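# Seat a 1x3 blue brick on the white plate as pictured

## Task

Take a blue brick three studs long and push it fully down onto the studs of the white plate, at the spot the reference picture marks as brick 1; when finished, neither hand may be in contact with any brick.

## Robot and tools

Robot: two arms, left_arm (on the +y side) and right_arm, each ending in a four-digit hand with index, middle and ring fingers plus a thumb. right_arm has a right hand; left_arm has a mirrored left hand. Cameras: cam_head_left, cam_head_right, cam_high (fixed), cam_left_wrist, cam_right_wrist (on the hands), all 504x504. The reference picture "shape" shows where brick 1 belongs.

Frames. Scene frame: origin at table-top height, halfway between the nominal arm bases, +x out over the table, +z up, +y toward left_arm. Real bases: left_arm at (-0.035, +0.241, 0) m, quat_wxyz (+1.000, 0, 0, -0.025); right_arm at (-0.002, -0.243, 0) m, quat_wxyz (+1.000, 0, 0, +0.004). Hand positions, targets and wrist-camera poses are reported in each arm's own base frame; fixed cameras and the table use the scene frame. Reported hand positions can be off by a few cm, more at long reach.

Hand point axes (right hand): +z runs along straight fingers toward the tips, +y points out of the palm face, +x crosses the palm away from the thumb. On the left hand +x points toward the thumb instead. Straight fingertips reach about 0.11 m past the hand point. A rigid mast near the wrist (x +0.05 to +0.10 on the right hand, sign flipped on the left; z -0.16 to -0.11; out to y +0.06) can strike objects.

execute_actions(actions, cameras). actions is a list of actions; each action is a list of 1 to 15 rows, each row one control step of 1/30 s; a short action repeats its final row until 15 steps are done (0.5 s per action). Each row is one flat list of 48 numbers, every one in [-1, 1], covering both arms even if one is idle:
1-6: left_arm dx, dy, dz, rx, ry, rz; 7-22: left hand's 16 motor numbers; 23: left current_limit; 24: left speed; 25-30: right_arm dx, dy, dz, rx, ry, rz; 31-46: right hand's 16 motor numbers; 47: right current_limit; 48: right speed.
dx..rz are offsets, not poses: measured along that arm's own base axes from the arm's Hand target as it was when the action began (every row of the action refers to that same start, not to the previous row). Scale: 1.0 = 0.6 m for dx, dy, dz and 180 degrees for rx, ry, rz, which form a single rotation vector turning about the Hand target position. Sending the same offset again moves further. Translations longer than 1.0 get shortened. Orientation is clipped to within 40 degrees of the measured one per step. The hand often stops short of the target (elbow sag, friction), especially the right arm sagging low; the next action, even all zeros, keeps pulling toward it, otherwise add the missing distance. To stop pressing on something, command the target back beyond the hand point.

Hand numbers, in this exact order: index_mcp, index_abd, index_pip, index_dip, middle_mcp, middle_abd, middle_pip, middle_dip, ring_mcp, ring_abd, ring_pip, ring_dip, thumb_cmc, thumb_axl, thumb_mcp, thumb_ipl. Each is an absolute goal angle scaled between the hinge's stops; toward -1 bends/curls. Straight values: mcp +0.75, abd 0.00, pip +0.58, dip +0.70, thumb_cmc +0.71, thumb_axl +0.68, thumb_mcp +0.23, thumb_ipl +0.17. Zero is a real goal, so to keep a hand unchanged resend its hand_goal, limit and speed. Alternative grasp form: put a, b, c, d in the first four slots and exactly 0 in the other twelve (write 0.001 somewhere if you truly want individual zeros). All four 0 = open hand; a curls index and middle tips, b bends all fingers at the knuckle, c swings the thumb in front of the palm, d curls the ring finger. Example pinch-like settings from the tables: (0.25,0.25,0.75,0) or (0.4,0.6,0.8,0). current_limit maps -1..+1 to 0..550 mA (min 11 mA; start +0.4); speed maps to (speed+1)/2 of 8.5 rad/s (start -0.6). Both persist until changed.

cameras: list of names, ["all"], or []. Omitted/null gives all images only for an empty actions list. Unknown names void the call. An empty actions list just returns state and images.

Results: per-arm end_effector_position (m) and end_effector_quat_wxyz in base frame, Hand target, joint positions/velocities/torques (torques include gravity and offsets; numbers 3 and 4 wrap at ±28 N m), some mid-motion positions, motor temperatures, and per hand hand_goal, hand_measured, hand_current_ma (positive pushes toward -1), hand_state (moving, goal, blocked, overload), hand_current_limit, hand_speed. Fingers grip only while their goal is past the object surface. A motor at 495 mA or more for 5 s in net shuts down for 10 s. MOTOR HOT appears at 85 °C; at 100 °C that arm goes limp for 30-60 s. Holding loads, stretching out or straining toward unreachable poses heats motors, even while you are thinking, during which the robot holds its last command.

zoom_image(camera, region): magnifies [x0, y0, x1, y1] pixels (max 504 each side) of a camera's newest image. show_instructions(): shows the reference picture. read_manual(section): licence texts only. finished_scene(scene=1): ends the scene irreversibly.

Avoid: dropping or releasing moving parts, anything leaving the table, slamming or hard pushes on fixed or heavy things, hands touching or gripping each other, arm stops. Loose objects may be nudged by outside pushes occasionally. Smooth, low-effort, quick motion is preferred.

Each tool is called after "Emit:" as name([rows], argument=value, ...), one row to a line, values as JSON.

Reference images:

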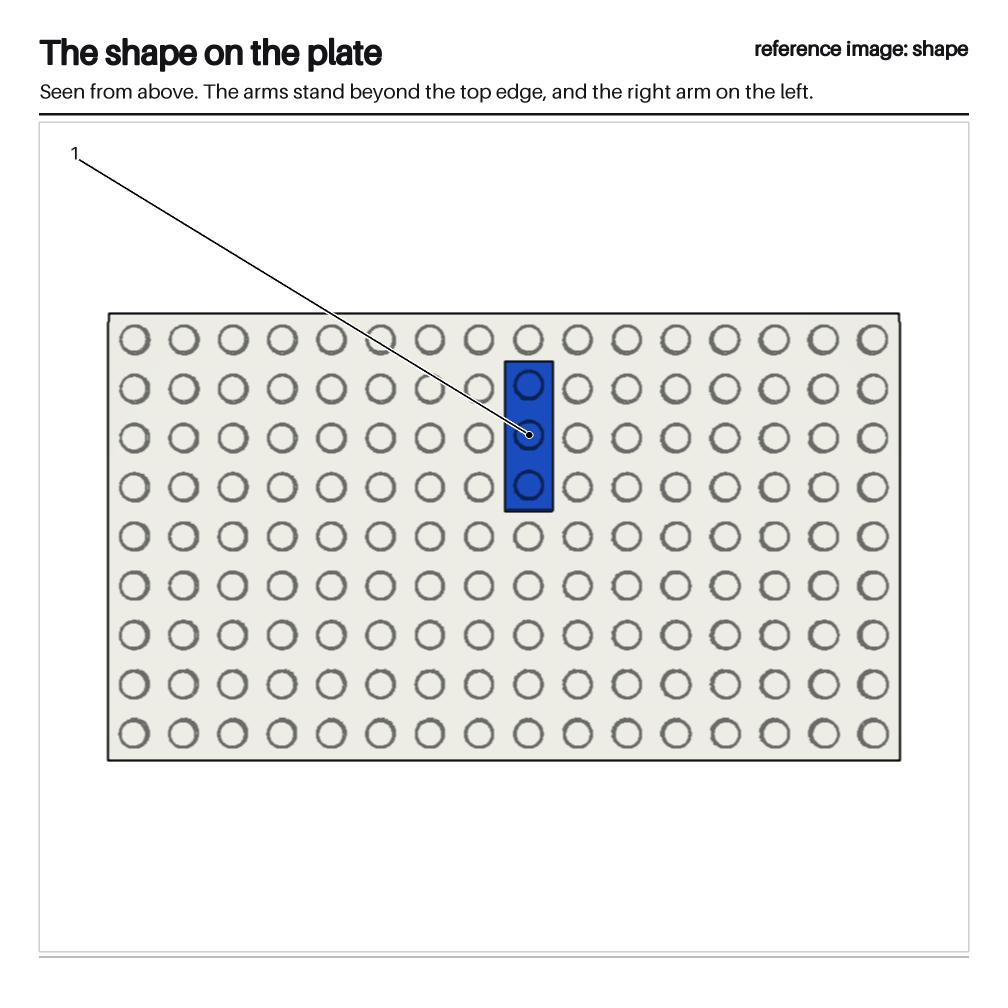

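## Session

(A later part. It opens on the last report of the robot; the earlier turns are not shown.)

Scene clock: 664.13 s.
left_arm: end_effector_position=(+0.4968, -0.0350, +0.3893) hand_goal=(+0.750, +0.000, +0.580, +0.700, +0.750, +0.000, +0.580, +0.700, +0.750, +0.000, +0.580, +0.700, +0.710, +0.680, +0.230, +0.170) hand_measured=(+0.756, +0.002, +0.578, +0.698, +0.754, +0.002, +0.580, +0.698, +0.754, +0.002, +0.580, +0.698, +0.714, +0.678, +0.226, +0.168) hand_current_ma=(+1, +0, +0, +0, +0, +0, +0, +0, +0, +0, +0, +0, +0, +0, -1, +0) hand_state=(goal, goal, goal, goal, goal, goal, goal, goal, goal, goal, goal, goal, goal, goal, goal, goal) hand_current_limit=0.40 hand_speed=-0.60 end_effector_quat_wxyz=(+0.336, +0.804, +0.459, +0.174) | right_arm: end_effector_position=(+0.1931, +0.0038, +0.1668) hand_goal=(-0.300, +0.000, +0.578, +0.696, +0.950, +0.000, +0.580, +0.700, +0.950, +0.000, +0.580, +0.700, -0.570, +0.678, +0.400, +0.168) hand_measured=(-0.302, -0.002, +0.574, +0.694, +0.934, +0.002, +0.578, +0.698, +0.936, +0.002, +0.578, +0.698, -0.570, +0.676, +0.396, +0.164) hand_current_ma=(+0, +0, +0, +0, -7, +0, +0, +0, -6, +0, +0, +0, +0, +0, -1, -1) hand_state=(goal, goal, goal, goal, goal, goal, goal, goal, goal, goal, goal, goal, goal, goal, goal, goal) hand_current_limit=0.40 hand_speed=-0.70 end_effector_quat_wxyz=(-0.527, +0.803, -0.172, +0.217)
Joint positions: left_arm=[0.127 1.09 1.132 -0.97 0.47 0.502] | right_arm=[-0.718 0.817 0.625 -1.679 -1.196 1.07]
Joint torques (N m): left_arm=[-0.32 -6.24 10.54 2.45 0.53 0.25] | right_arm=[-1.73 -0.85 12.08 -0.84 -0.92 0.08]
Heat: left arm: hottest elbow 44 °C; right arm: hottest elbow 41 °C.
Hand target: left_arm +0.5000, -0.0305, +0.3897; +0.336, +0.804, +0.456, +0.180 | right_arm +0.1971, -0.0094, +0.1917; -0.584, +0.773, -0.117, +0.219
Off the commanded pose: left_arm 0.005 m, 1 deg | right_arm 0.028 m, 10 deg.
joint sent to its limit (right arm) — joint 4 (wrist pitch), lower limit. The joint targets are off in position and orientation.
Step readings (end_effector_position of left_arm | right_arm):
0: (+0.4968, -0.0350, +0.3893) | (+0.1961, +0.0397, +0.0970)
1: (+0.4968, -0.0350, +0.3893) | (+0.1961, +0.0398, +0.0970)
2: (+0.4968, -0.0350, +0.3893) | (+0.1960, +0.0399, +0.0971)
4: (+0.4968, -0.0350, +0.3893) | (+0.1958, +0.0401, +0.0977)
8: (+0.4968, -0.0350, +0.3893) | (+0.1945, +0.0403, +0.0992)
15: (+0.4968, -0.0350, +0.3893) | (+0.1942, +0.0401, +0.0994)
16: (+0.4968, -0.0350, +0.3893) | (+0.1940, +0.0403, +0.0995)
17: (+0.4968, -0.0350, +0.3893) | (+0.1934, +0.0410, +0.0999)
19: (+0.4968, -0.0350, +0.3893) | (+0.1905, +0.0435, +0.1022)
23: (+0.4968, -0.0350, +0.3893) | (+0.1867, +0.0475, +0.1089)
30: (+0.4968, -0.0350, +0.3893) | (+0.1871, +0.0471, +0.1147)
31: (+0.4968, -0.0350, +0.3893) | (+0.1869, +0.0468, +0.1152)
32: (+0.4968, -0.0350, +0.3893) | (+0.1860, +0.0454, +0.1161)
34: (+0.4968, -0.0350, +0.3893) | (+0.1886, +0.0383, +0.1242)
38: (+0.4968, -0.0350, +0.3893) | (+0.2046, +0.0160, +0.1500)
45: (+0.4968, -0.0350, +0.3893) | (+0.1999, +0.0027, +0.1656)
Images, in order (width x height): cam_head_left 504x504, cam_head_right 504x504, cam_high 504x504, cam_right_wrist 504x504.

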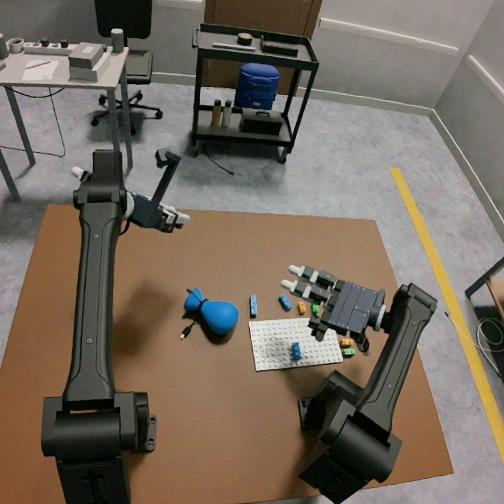

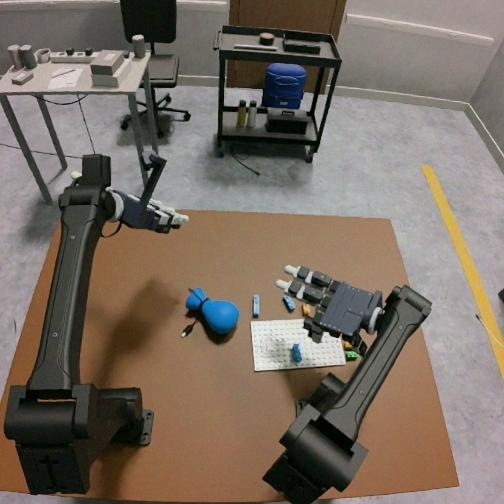

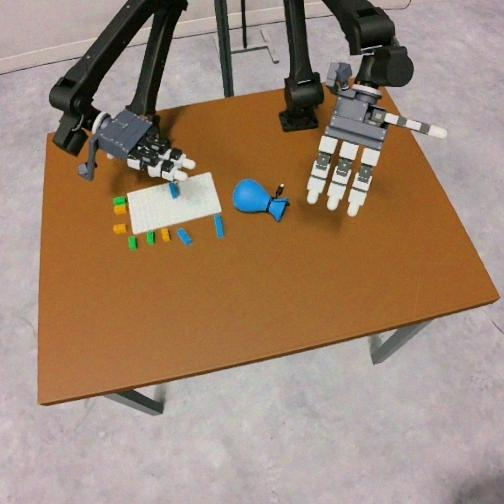

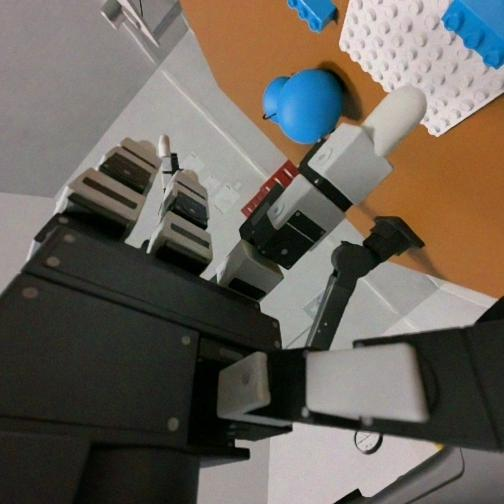

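Emit:
zoom_image(camera="cam_head_left", region=[254, 340, 310, 376])

Emit:
zoom_image(camera="cam_head_left", region=[290, 334, 346, 370])

Emit:
zoom_image(camera="cam_head_right", region=[254, 340, 310, 376])

Emit:
zoom_image(camera="cam_head_right", region=[290, 334, 346, 370])

Scaled by 9.000 from the camera's 504x504 image, which has a finer 720x720 frame.

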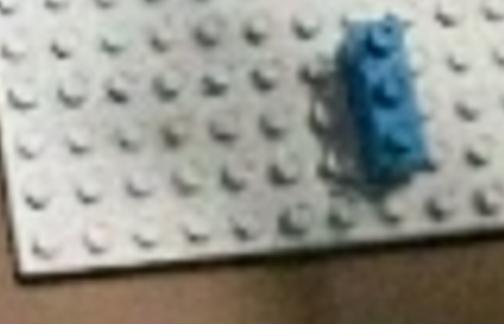

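Scaled by 9.000 from the camera's 504x504 image, which has a finer 720x720 frame.

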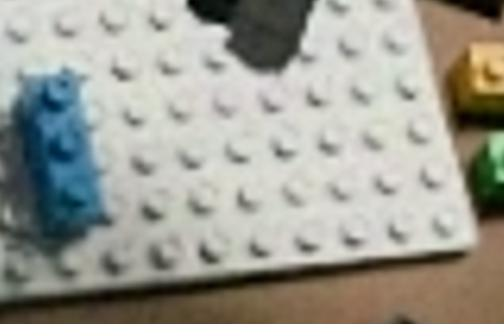

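Scaled by 9.000 from the camera's 504x504 image, which has a finer 720x720 frame.

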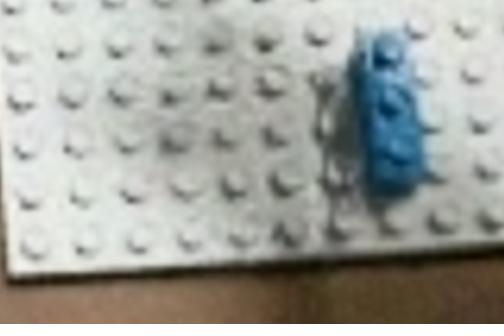

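Scaled by 9.000 from the camera's 504x504 image, which has a finer 720x720 frame.

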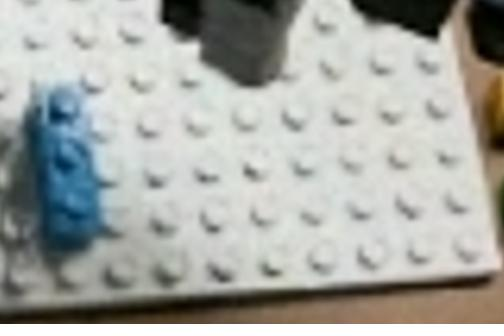

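Emit:
execute_actions([
  [[0,0,0,0,0,0,0,0,0,0,0,0,0,0,0,0,0,0,0,0,0,0,0.4,-0.6,0,0.075,-0.07,0,0,0,-0.3,0,0.577,0.696,0.95,0,0.58,0.7,0.95,0,0.58,0.7,-0.571,0.677,0.4,0.168,0.4,-0.7]],
], cameras=["cam_right_wrist"])

Emit:
zoom_image(camera="cam_right_wrist", region=[384, 0, 504, 120])

Scene clock: 676.77 s.
left_arm: end_effector_position=(+0.4968, -0.0350, +0.3893) hand_goal=(+0.750, +0.000, +0.580, +0.700, +0.750, +0.000, +0.580, +0.700, +0.750, +0.000, +0.580, +0.700, +0.710, +0.680, +0.230, +0.170) hand_measured=(+0.756, +0.002, +0.578, +0.698, +0.754, +0.002, +0.580, +0.698, +0.754, +0.002, +0.580, +0.698, +0.714, +0.678, +0.226, +0.168) hand_current_ma=(+1, +0, +0, +0, +0, +0, +0, +0, +0, +0, +0, +0, +0, +0, -1, +0) hand_state=(goal, goal, goal, goal, goal, goal, goal, goal, goal, goal, goal, goal, goal, goal, goal, goal) hand_current_limit=0.40 hand_speed=-0.60 end_effector_quat_wxyz=(+0.336, +0.804, +0.459, +0.174) | right_arm: end_effector_position=(+0.1990, +0.0329, +0.1516) hand_goal=(-0.300, +0.000, +0.578, +0.696, +0.950, +0.000, +0.580, +0.700, +0.950, +0.000, +0.580, +0.700, -0.570, +0.678, +0.400, +0.168) hand_measured=(-0.302, -0.002, +0.576, +0.694, +0.934, +0.002, +0.578, +0.698, +0.936, +0.002, +0.578, +0.698, -0.570, +0.676, +0.396, +0.164) hand_current_ma=(+0, +0, +0, +0, -7, +0, +0, +0, -6, +0, +0, +0, +0, +0, -1, -1) hand_state=(goal, goal, goal, goal, goal, goal, goal, goal, goal, goal, goal, goal, goal, goal, goal, goal) hand_current_limit=0.40 hand_speed=-0.70 end_effector_quat_wxyz=(-0.573, +0.779, -0.122, +0.225)
Joint positions: left_arm=[0.127 1.09 1.132 -0.97 0.47 0.502] | right_arm=[-0.641 0.856 0.552 -1.679 -1.303 0.926]
Joint torques (N m): left_arm=[-0.26 -6.24 10.55 2.43 0.53 0.25] | right_arm=[-0.56 0.38 6.67 -0.9 -1.26 -0.15]
Heat: left arm: hottest elbow 44 °C; right arm: hottest elbow 43 °C.
Hand target: left_arm +0.5000, -0.0305, +0.3897; +0.336, +0.804, +0.456, +0.180 | right_arm +0.1971, +0.0356, +0.1496; -0.584, +0.773, -0.117, +0.219
Off the commanded pose: left_arm 0.005 m, 1 deg | right_arm 0.004 m, 2 deg.
joint sent to its limit (right arm) — joint 4 (wrist pitch), lower limit. The joint targets still meet the commanded pose.
Step readings (end_effector_position of left_arm | right_arm):
0: (+0.4968, -0.0350, +0.3893) | (+0.1931, +0.0038, +0.1668)
1: (+0.4968, -0.0350, +0.3893) | (+0.1933, +0.0039, +0.1670)
2: (+0.4968, -0.0350, +0.3893) | (+0.1949, +0.0051, +0.1684)
4: (+0.4968, -0.0350, +0.3893) | (+0.1993, +0.0108, +0.1708)
8: (+0.4968, -0.0350, +0.3893) | (+0.1955, +0.0264, +0.1598)
15: (+0.4968, -0.0350, +0.3893) | (+0.1969, +0.0334, +0.1520)
Images, in order (width x height): cam_right_wrist 504x504.

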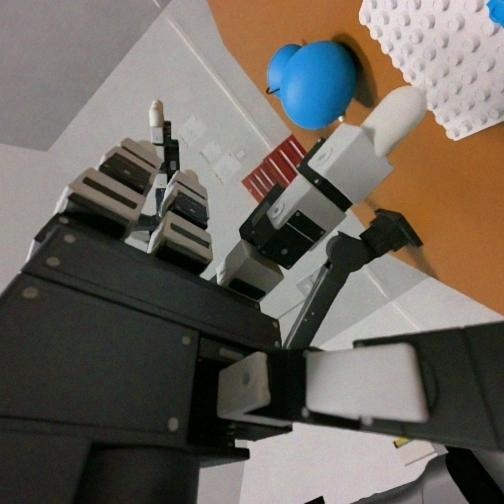

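Scaled by 4.200 from the camera's 504x504 image, which has a finer 720x720 frame.

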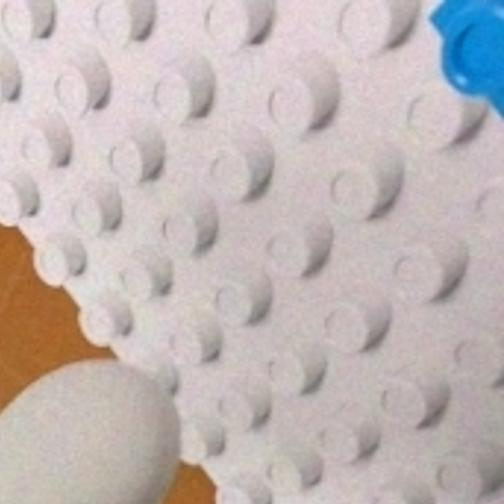

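Emit:
execute_actions([
  [[0,0,0,0,0,0,0,0,0,0,0,0,0,0,0,0,0,0,0,0,0,0,0.4,-0.6,0.005,0.015,-0.055,0,0,0,-0.1,0,0.577,0.696,0.95,0,0.58,0.7,0.95,0,0.58,0.7,-0.571,0.677,0.4,0.168,0.4,-0.7]],
], cameras=["cam_right_wrist"])

Emit:
zoom_image(camera="cam_right_wrist", region=[344, 0, 504, 160])

Scene clock: 680.20 s.
left_arm: end_effector_position=(+0.4968, -0.0350, +0.3893) hand_goal=(+0.750, +0.000, +0.580, +0.700, +0.750, +0.000, +0.580, +0.700, +0.750, +0.000, +0.580, +0.700, +0.710, +0.680, +0.230, +0.170) hand_measured=(+0.756, +0.002, +0.578, +0.698, +0.754, +0.002, +0.580, +0.698, +0.754, +0.002, +0.580, +0.698, +0.714, +0.678, +0.226, +0.168) hand_current_ma=(+1, +0, +0, +0, +0, +0, +0, +0, +0, +0, +0, +0, +0, +0, -1, +0) hand_state=(goal, goal, goal, goal, goal, goal, goal, goal, goal, goal, goal, goal, goal, goal, goal, goal) hand_current_limit=0.40 hand_speed=-0.60 end_effector_quat_wxyz=(+0.336, +0.804, +0.459, +0.174) | right_arm: end_effector_position=(+0.2016, +0.0412, +0.1194) hand_goal=(-0.100, +0.000, +0.578, +0.696, +0.950, +0.000, +0.580, +0.700, +0.950, +0.000, +0.580, +0.700, -0.570, +0.678, +0.400, +0.168) hand_measured=(-0.110, -0.002, +0.576, +0.694, +0.934, +0.002, +0.578, +0.698, +0.936, +0.002, +0.578, +0.698, -0.570, +0.676, +0.396, +0.164) hand_current_ma=(-3, +0, +0, +0, -7, +0, +0, +0, -6, +0, +0, +0, +0, +0, -1, -1) hand_state=(goal, goal, goal, goal, goal, goal, goal, goal, goal, goal, goal, goal, goal, goal, goal, goal) hand_current_limit=0.40 hand_speed=-0.70 end_effector_quat_wxyz=(-0.581, +0.774, -0.113, +0.225)
Joint positions: left_arm=[0.127 1.09 1.132 -0.97 0.47 0.502] | right_arm=[-0.603 0.893 0.474 -1.523 -1.329 0.965]
Joint torques (N m): left_arm=[-0.26 -6.18 10.54 2.43 0.53 0.25] | right_arm=[-0.44 -0.15 6.31 -0.12 -1.3 0.06]
Heat: left arm: hottest elbow 44 °C; right arm: hottest elbow 43 °C.
Hand target: left_arm +0.5000, -0.0305, +0.3897; +0.336, +0.804, +0.456, +0.180 | right_arm +0.2001, +0.0447, +0.1167; -0.584, +0.773, -0.117, +0.219
Off the commanded pose: left_arm 0.005 m, 1 deg | right_arm 0.005 m, 1 deg.
Step readings (end_effector_position of left_arm | right_arm):
0: (+0.4968, -0.0350, +0.3893) | (+0.1990, +0.0329, +0.1516)
1: (+0.4968, -0.0350, +0.3893) | (+0.1988, +0.0332, +0.1514)
2: (+0.4968, -0.0350, +0.3893) | (+0.1991, +0.0341, +0.1501)
4: (+0.4968, -0.0350, +0.3893) | (+0.1983, +0.0363, +0.1430)
8: (+0.4968, -0.0350, +0.3893) | (+0.1944, +0.0418, +0.1249)
15: (+0.4968, -0.0350, +0.3893) | (+0.2009, +0.0413, +0.1201)
Images, in order (width x height): cam_right_wrist 504x504.

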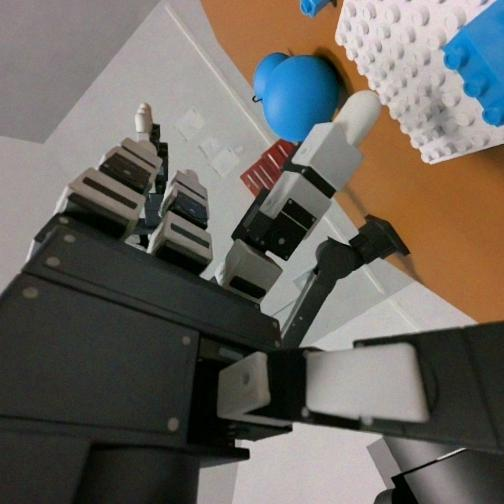

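Scaled by 3.150 from the camera's 504x504 image, which has a finer 720x720 frame.

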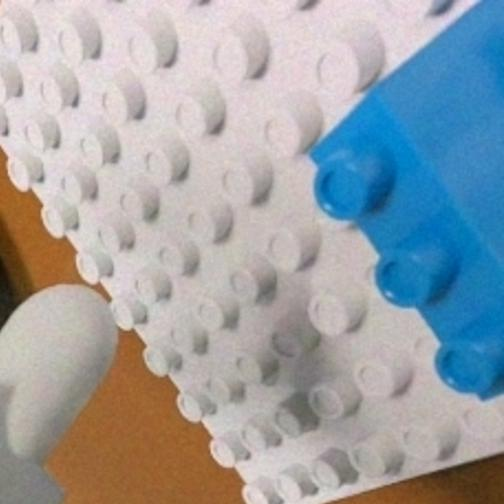

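Emit:
execute_actions([
  [[0,0,0,0,0,0,0,0,0,0,0,0,0,0,0,0,0,0,0,0,0,0,0.4,-0.6,0,0,-0.028,0,0,0,-0.05,0,0.577,0.696,0.95,0,0.58,0.7,0.95,0,0.58,0.7,-0.571,0.677,0.4,0.168,0.4,-0.7]],
], cameras=["cam_right_wrist","cam_head_left"])

Emit:
zoom_image(camera="cam_right_wrist", region=[344, 0, 504, 160])

Scene clock: 682.83 s.
left_arm: end_effector_position=(+0.4968, -0.0350, +0.3893) hand_goal=(+0.750, +0.000, +0.580, +0.700, +0.750, +0.000, +0.580, +0.700, +0.750, +0.000, +0.580, +0.700, +0.710, +0.680, +0.230, +0.170) hand_measured=(+0.756, +0.002, +0.578, +0.698, +0.754, +0.002, +0.580, +0.698, +0.754, +0.002, +0.580, +0.698, +0.714, +0.678, +0.226, +0.168) hand_current_ma=(+1, +0, +0, +0, +0, +0, +0, +0, +0, +0, +0, +0, +0, +0, -1, +0) hand_state=(goal, goal, goal, goal, goal, goal, goal, goal, goal, goal, goal, goal, goal, goal, goal, goal) hand_current_limit=0.40 hand_speed=-0.60 end_effector_quat_wxyz=(+0.336, +0.804, +0.459, +0.174) | right_arm: end_effector_position=(+0.2021, +0.0411, +0.1028) hand_goal=(-0.050, +0.000, +0.578, +0.696, +0.950, +0.000, +0.580, +0.700, +0.950, +0.000, +0.580, +0.700, -0.570, +0.678, +0.400, +0.168) hand_measured=(-0.060, -0.002, +0.576, +0.694, +0.934, +0.002, +0.578, +0.698, +0.936, +0.002, +0.578, +0.698, -0.570, +0.676, +0.396, +0.164) hand_current_ma=(-3, +0, +0, +0, -7, +0, +0, +0, -6, +0, +0, +0, +0, +0, -1, -1) hand_state=(goal, goal, goal, goal, goal, goal, goal, goal, goal, goal, goal, goal, goal, goal, goal, goal) hand_current_limit=0.40 hand_speed=-0.70 end_effector_quat_wxyz=(-0.580, +0.774, -0.113, +0.226)
Joint positions: left_arm=[0.127 1.09 1.132 -0.97 0.47 0.502] | right_arm=[-0.601 0.916 0.439 -1.445 -1.329 0.982]
Joint torques (N m): left_arm=[-0.32 -6.24 10.54 2.45 0.53 0.25] | right_arm=[-0.62 0.03 6.15 -0.03 -1.28 0.1]
Heat: left arm: hottest elbow 44 °C; right arm: hottest elbow 42 °C.
Hand target: left_arm +0.5000, -0.0305, +0.3897; +0.336, +0.804, +0.456, +0.180 | right_arm +0.2002, +0.0446, +0.0999; -0.584, +0.773, -0.117, +0.219
Off the commanded pose: left_arm 0.005 m, 1 deg | right_arm 0.005 m, 1 deg.
Step readings (end_effector_position of left_arm | right_arm):
0: (+0.4968, -0.0350, +0.3893) | (+0.2016, +0.0412, +0.1194)
1: (+0.4968, -0.0350, +0.3893) | (+0.2016, +0.0411, +0.1192)
2: (+0.4968, -0.0350, +0.3893) | (+0.2018, +0.0410, +0.1181)
4: (+0.4968, -0.0350, +0.3893) | (+0.2016, +0.0412, +0.1143)
8: (+0.4968, -0.0350, +0.3893) | (+0.1998, +0.0425, +0.1057)
15: (+0.4968, -0.0350, +0.3893) | (+0.2018, +0.0412, +0.1030)
Images, in order (width x height): cam_head_left 504x504, cam_right_wrist 504x504.

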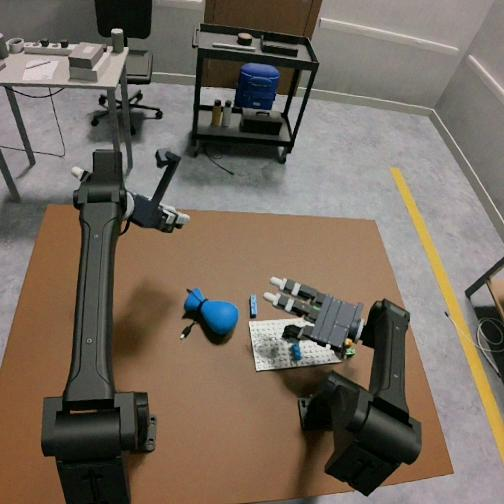

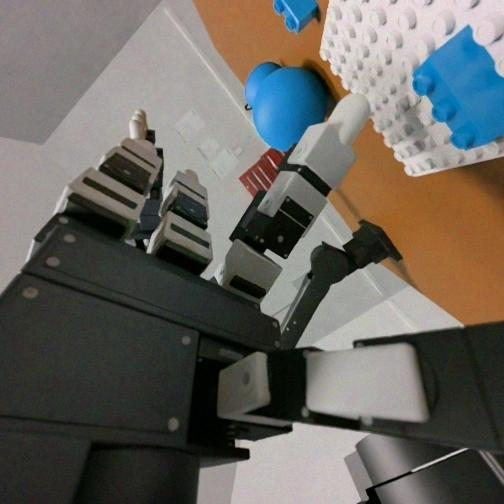

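Scaled by 3.150 from the camera's 504x504 image, which has a finer 720x720 frame.

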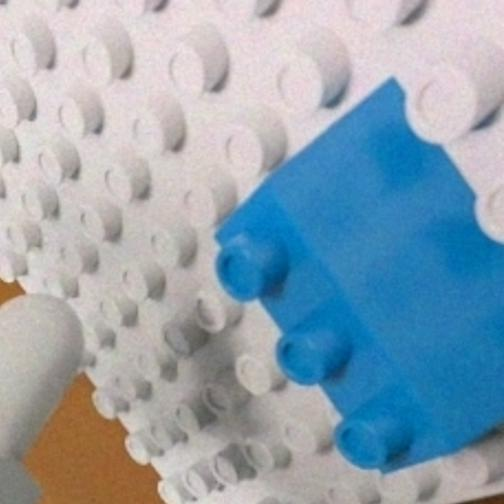

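Emit:
execute_actions([
  [[0,0,0,0,0,0,0,0,0,0,0,0,0,0,0,0,0,0,0,0,0,0,0.4,-0.6,0,0,0.04,0,0,0,-0.05,0,0.577,0.696,0.95,0,0.58,0.7,0.95,0,0.58,0.7,-0.571,0.677,0.4,0.168,0.4,-0.7]],
  [[0,0,0,0,0,0,0,0,0,0,0,0,0,0,0,0,0,0,0,0,0,0,0.4,-0.6,0,0,0.04,0,0,0,-0.05,0,0.577,0.696,0.95,0,0.58,0.7,0.95,0,0.58,0.7,-0.571,0.677,0.4,0.168,0.4,-0.7]],
], cameras=["cam_head_left"])

Scene clock: 685.87 s.
left_arm: end_effector_position=(+0.4968, -0.0350, +0.3893) hand_goal=(+0.750, +0.000, +0.580, +0.700, +0.750, +0.000, +0.580, +0.700, +0.750, +0.000, +0.580, +0.700, +0.710, +0.680, +0.230, +0.170) hand_measured=(+0.756, +0.002, +0.578, +0.698, +0.754, +0.002, +0.580, +0.698, +0.754, +0.002, +0.580, +0.698, +0.714, +0.678, +0.226, +0.168) hand_current_ma=(+1, +0, +0, +0, +0, +0, +0, +0, +0, +0, +0, +0, +0, +0, -1, +0) hand_state=(goal, goal, goal, goal, goal, goal, goal, goal, goal, goal, goal, goal, goal, goal, goal, goal) hand_current_limit=0.40 hand_speed=-0.60 end_effector_quat_wxyz=(+0.336, +0.804, +0.459, +0.174) | right_arm: end_effector_position=(+0.1875, +0.0536, +0.1285) hand_goal=(-0.050, +0.000, +0.578, +0.696, +0.950, +0.000, +0.580, +0.700, +0.950, +0.000, +0.580, +0.700, -0.570, +0.678, +0.400, +0.168) hand_measured=(-0.060, -0.002, +0.576, +0.694, +0.934, +0.002, +0.578, +0.698, +0.936, +0.002, +0.578, +0.698, -0.570, +0.676, +0.396, +0.164) hand_current_ma=(-3, +0, +0, +0, -7, +0, +0, +0, -6, +0, +0, +0, +0, +0, -1, -1) hand_state=(goal, goal, goal, goal, goal, goal, goal, goal, goal, goal, goal, goal, goal, goal, goal, goal) hand_current_limit=0.40 hand_speed=-0.70 end_effector_quat_wxyz=(-0.591, +0.770, -0.131, +0.203)
Joint positions: left_arm=[0.127 1.09 1.132 -0.97 0.47 0.502] | right_arm=[-0.586 0.836 0.471 -1.576 -1.334 1.031]
Joint torques (N m): left_arm=[-0.26 -6.3 10.56 2.45 0.53 0.26] | right_arm=[-1.03 -0.15 11.32 -0.9 -1.16 0]
Heat: left arm: hottest elbow 44 °C; right arm: hottest elbow 42 °C.
Hand target: left_arm +0.5000, -0.0305, +0.3897; +0.336, +0.804, +0.456, +0.180 | right_arm +0.2001, +0.0447, +0.1478; -0.584, +0.773, -0.117, +0.219
Off the commanded pose: left_arm 0.005 m, 1 deg | right_arm 0.025 m, 3 deg.
Step readings (end_effector_position of left_arm | right_arm):
0: (+0.4968, -0.0350, +0.3893) | (+0.2020, +0.0411, +0.1028)
1: (+0.4968, -0.0350, +0.3893) | (+0.2020, +0.0412, +0.1028)
2: (+0.4968, -0.0350, +0.3893) | (+0.2016, +0.0415, +0.1029)
4: (+0.4968, -0.0350, +0.3893) | (+0.1995, +0.0434, +0.1040)
8: (+0.4968, -0.0350, +0.3893) | (+0.1950, +0.0471, +0.1079)
15: (+0.4968, -0.0350, +0.3893) | (+0.1922, +0.0490, +0.1098)
16: (+0.4968, -0.0350, +0.3893) | (+0.1920, +0.0492, +0.1099)
17: (+0.4968, -0.0350, +0.3893) | (+0.1910, +0.0499, +0.1104)
19: (+0.4968, -0.0350, +0.3893) | (+0.1890, +0.0517, +0.1130)
23: (+0.4968, -0.0350, +0.3893) | (+0.1890, +0.0526, +0.1223)
30: (+0.4968, -0.0350, +0.3893) | (+0.1888, +0.0527, +0.1280)
Images, in order (width x height): cam_head_left 504x504.

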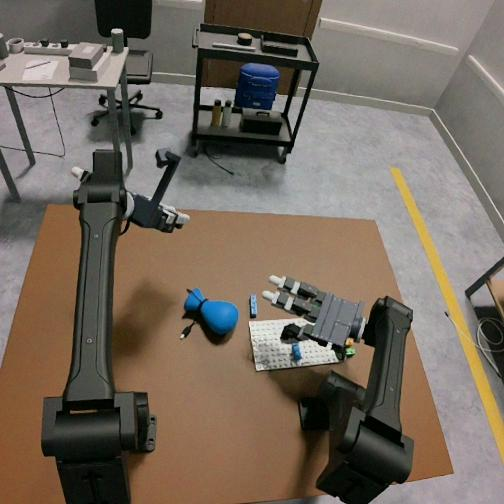

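Emit:
finished_scene()

The scene is finished: the task was done.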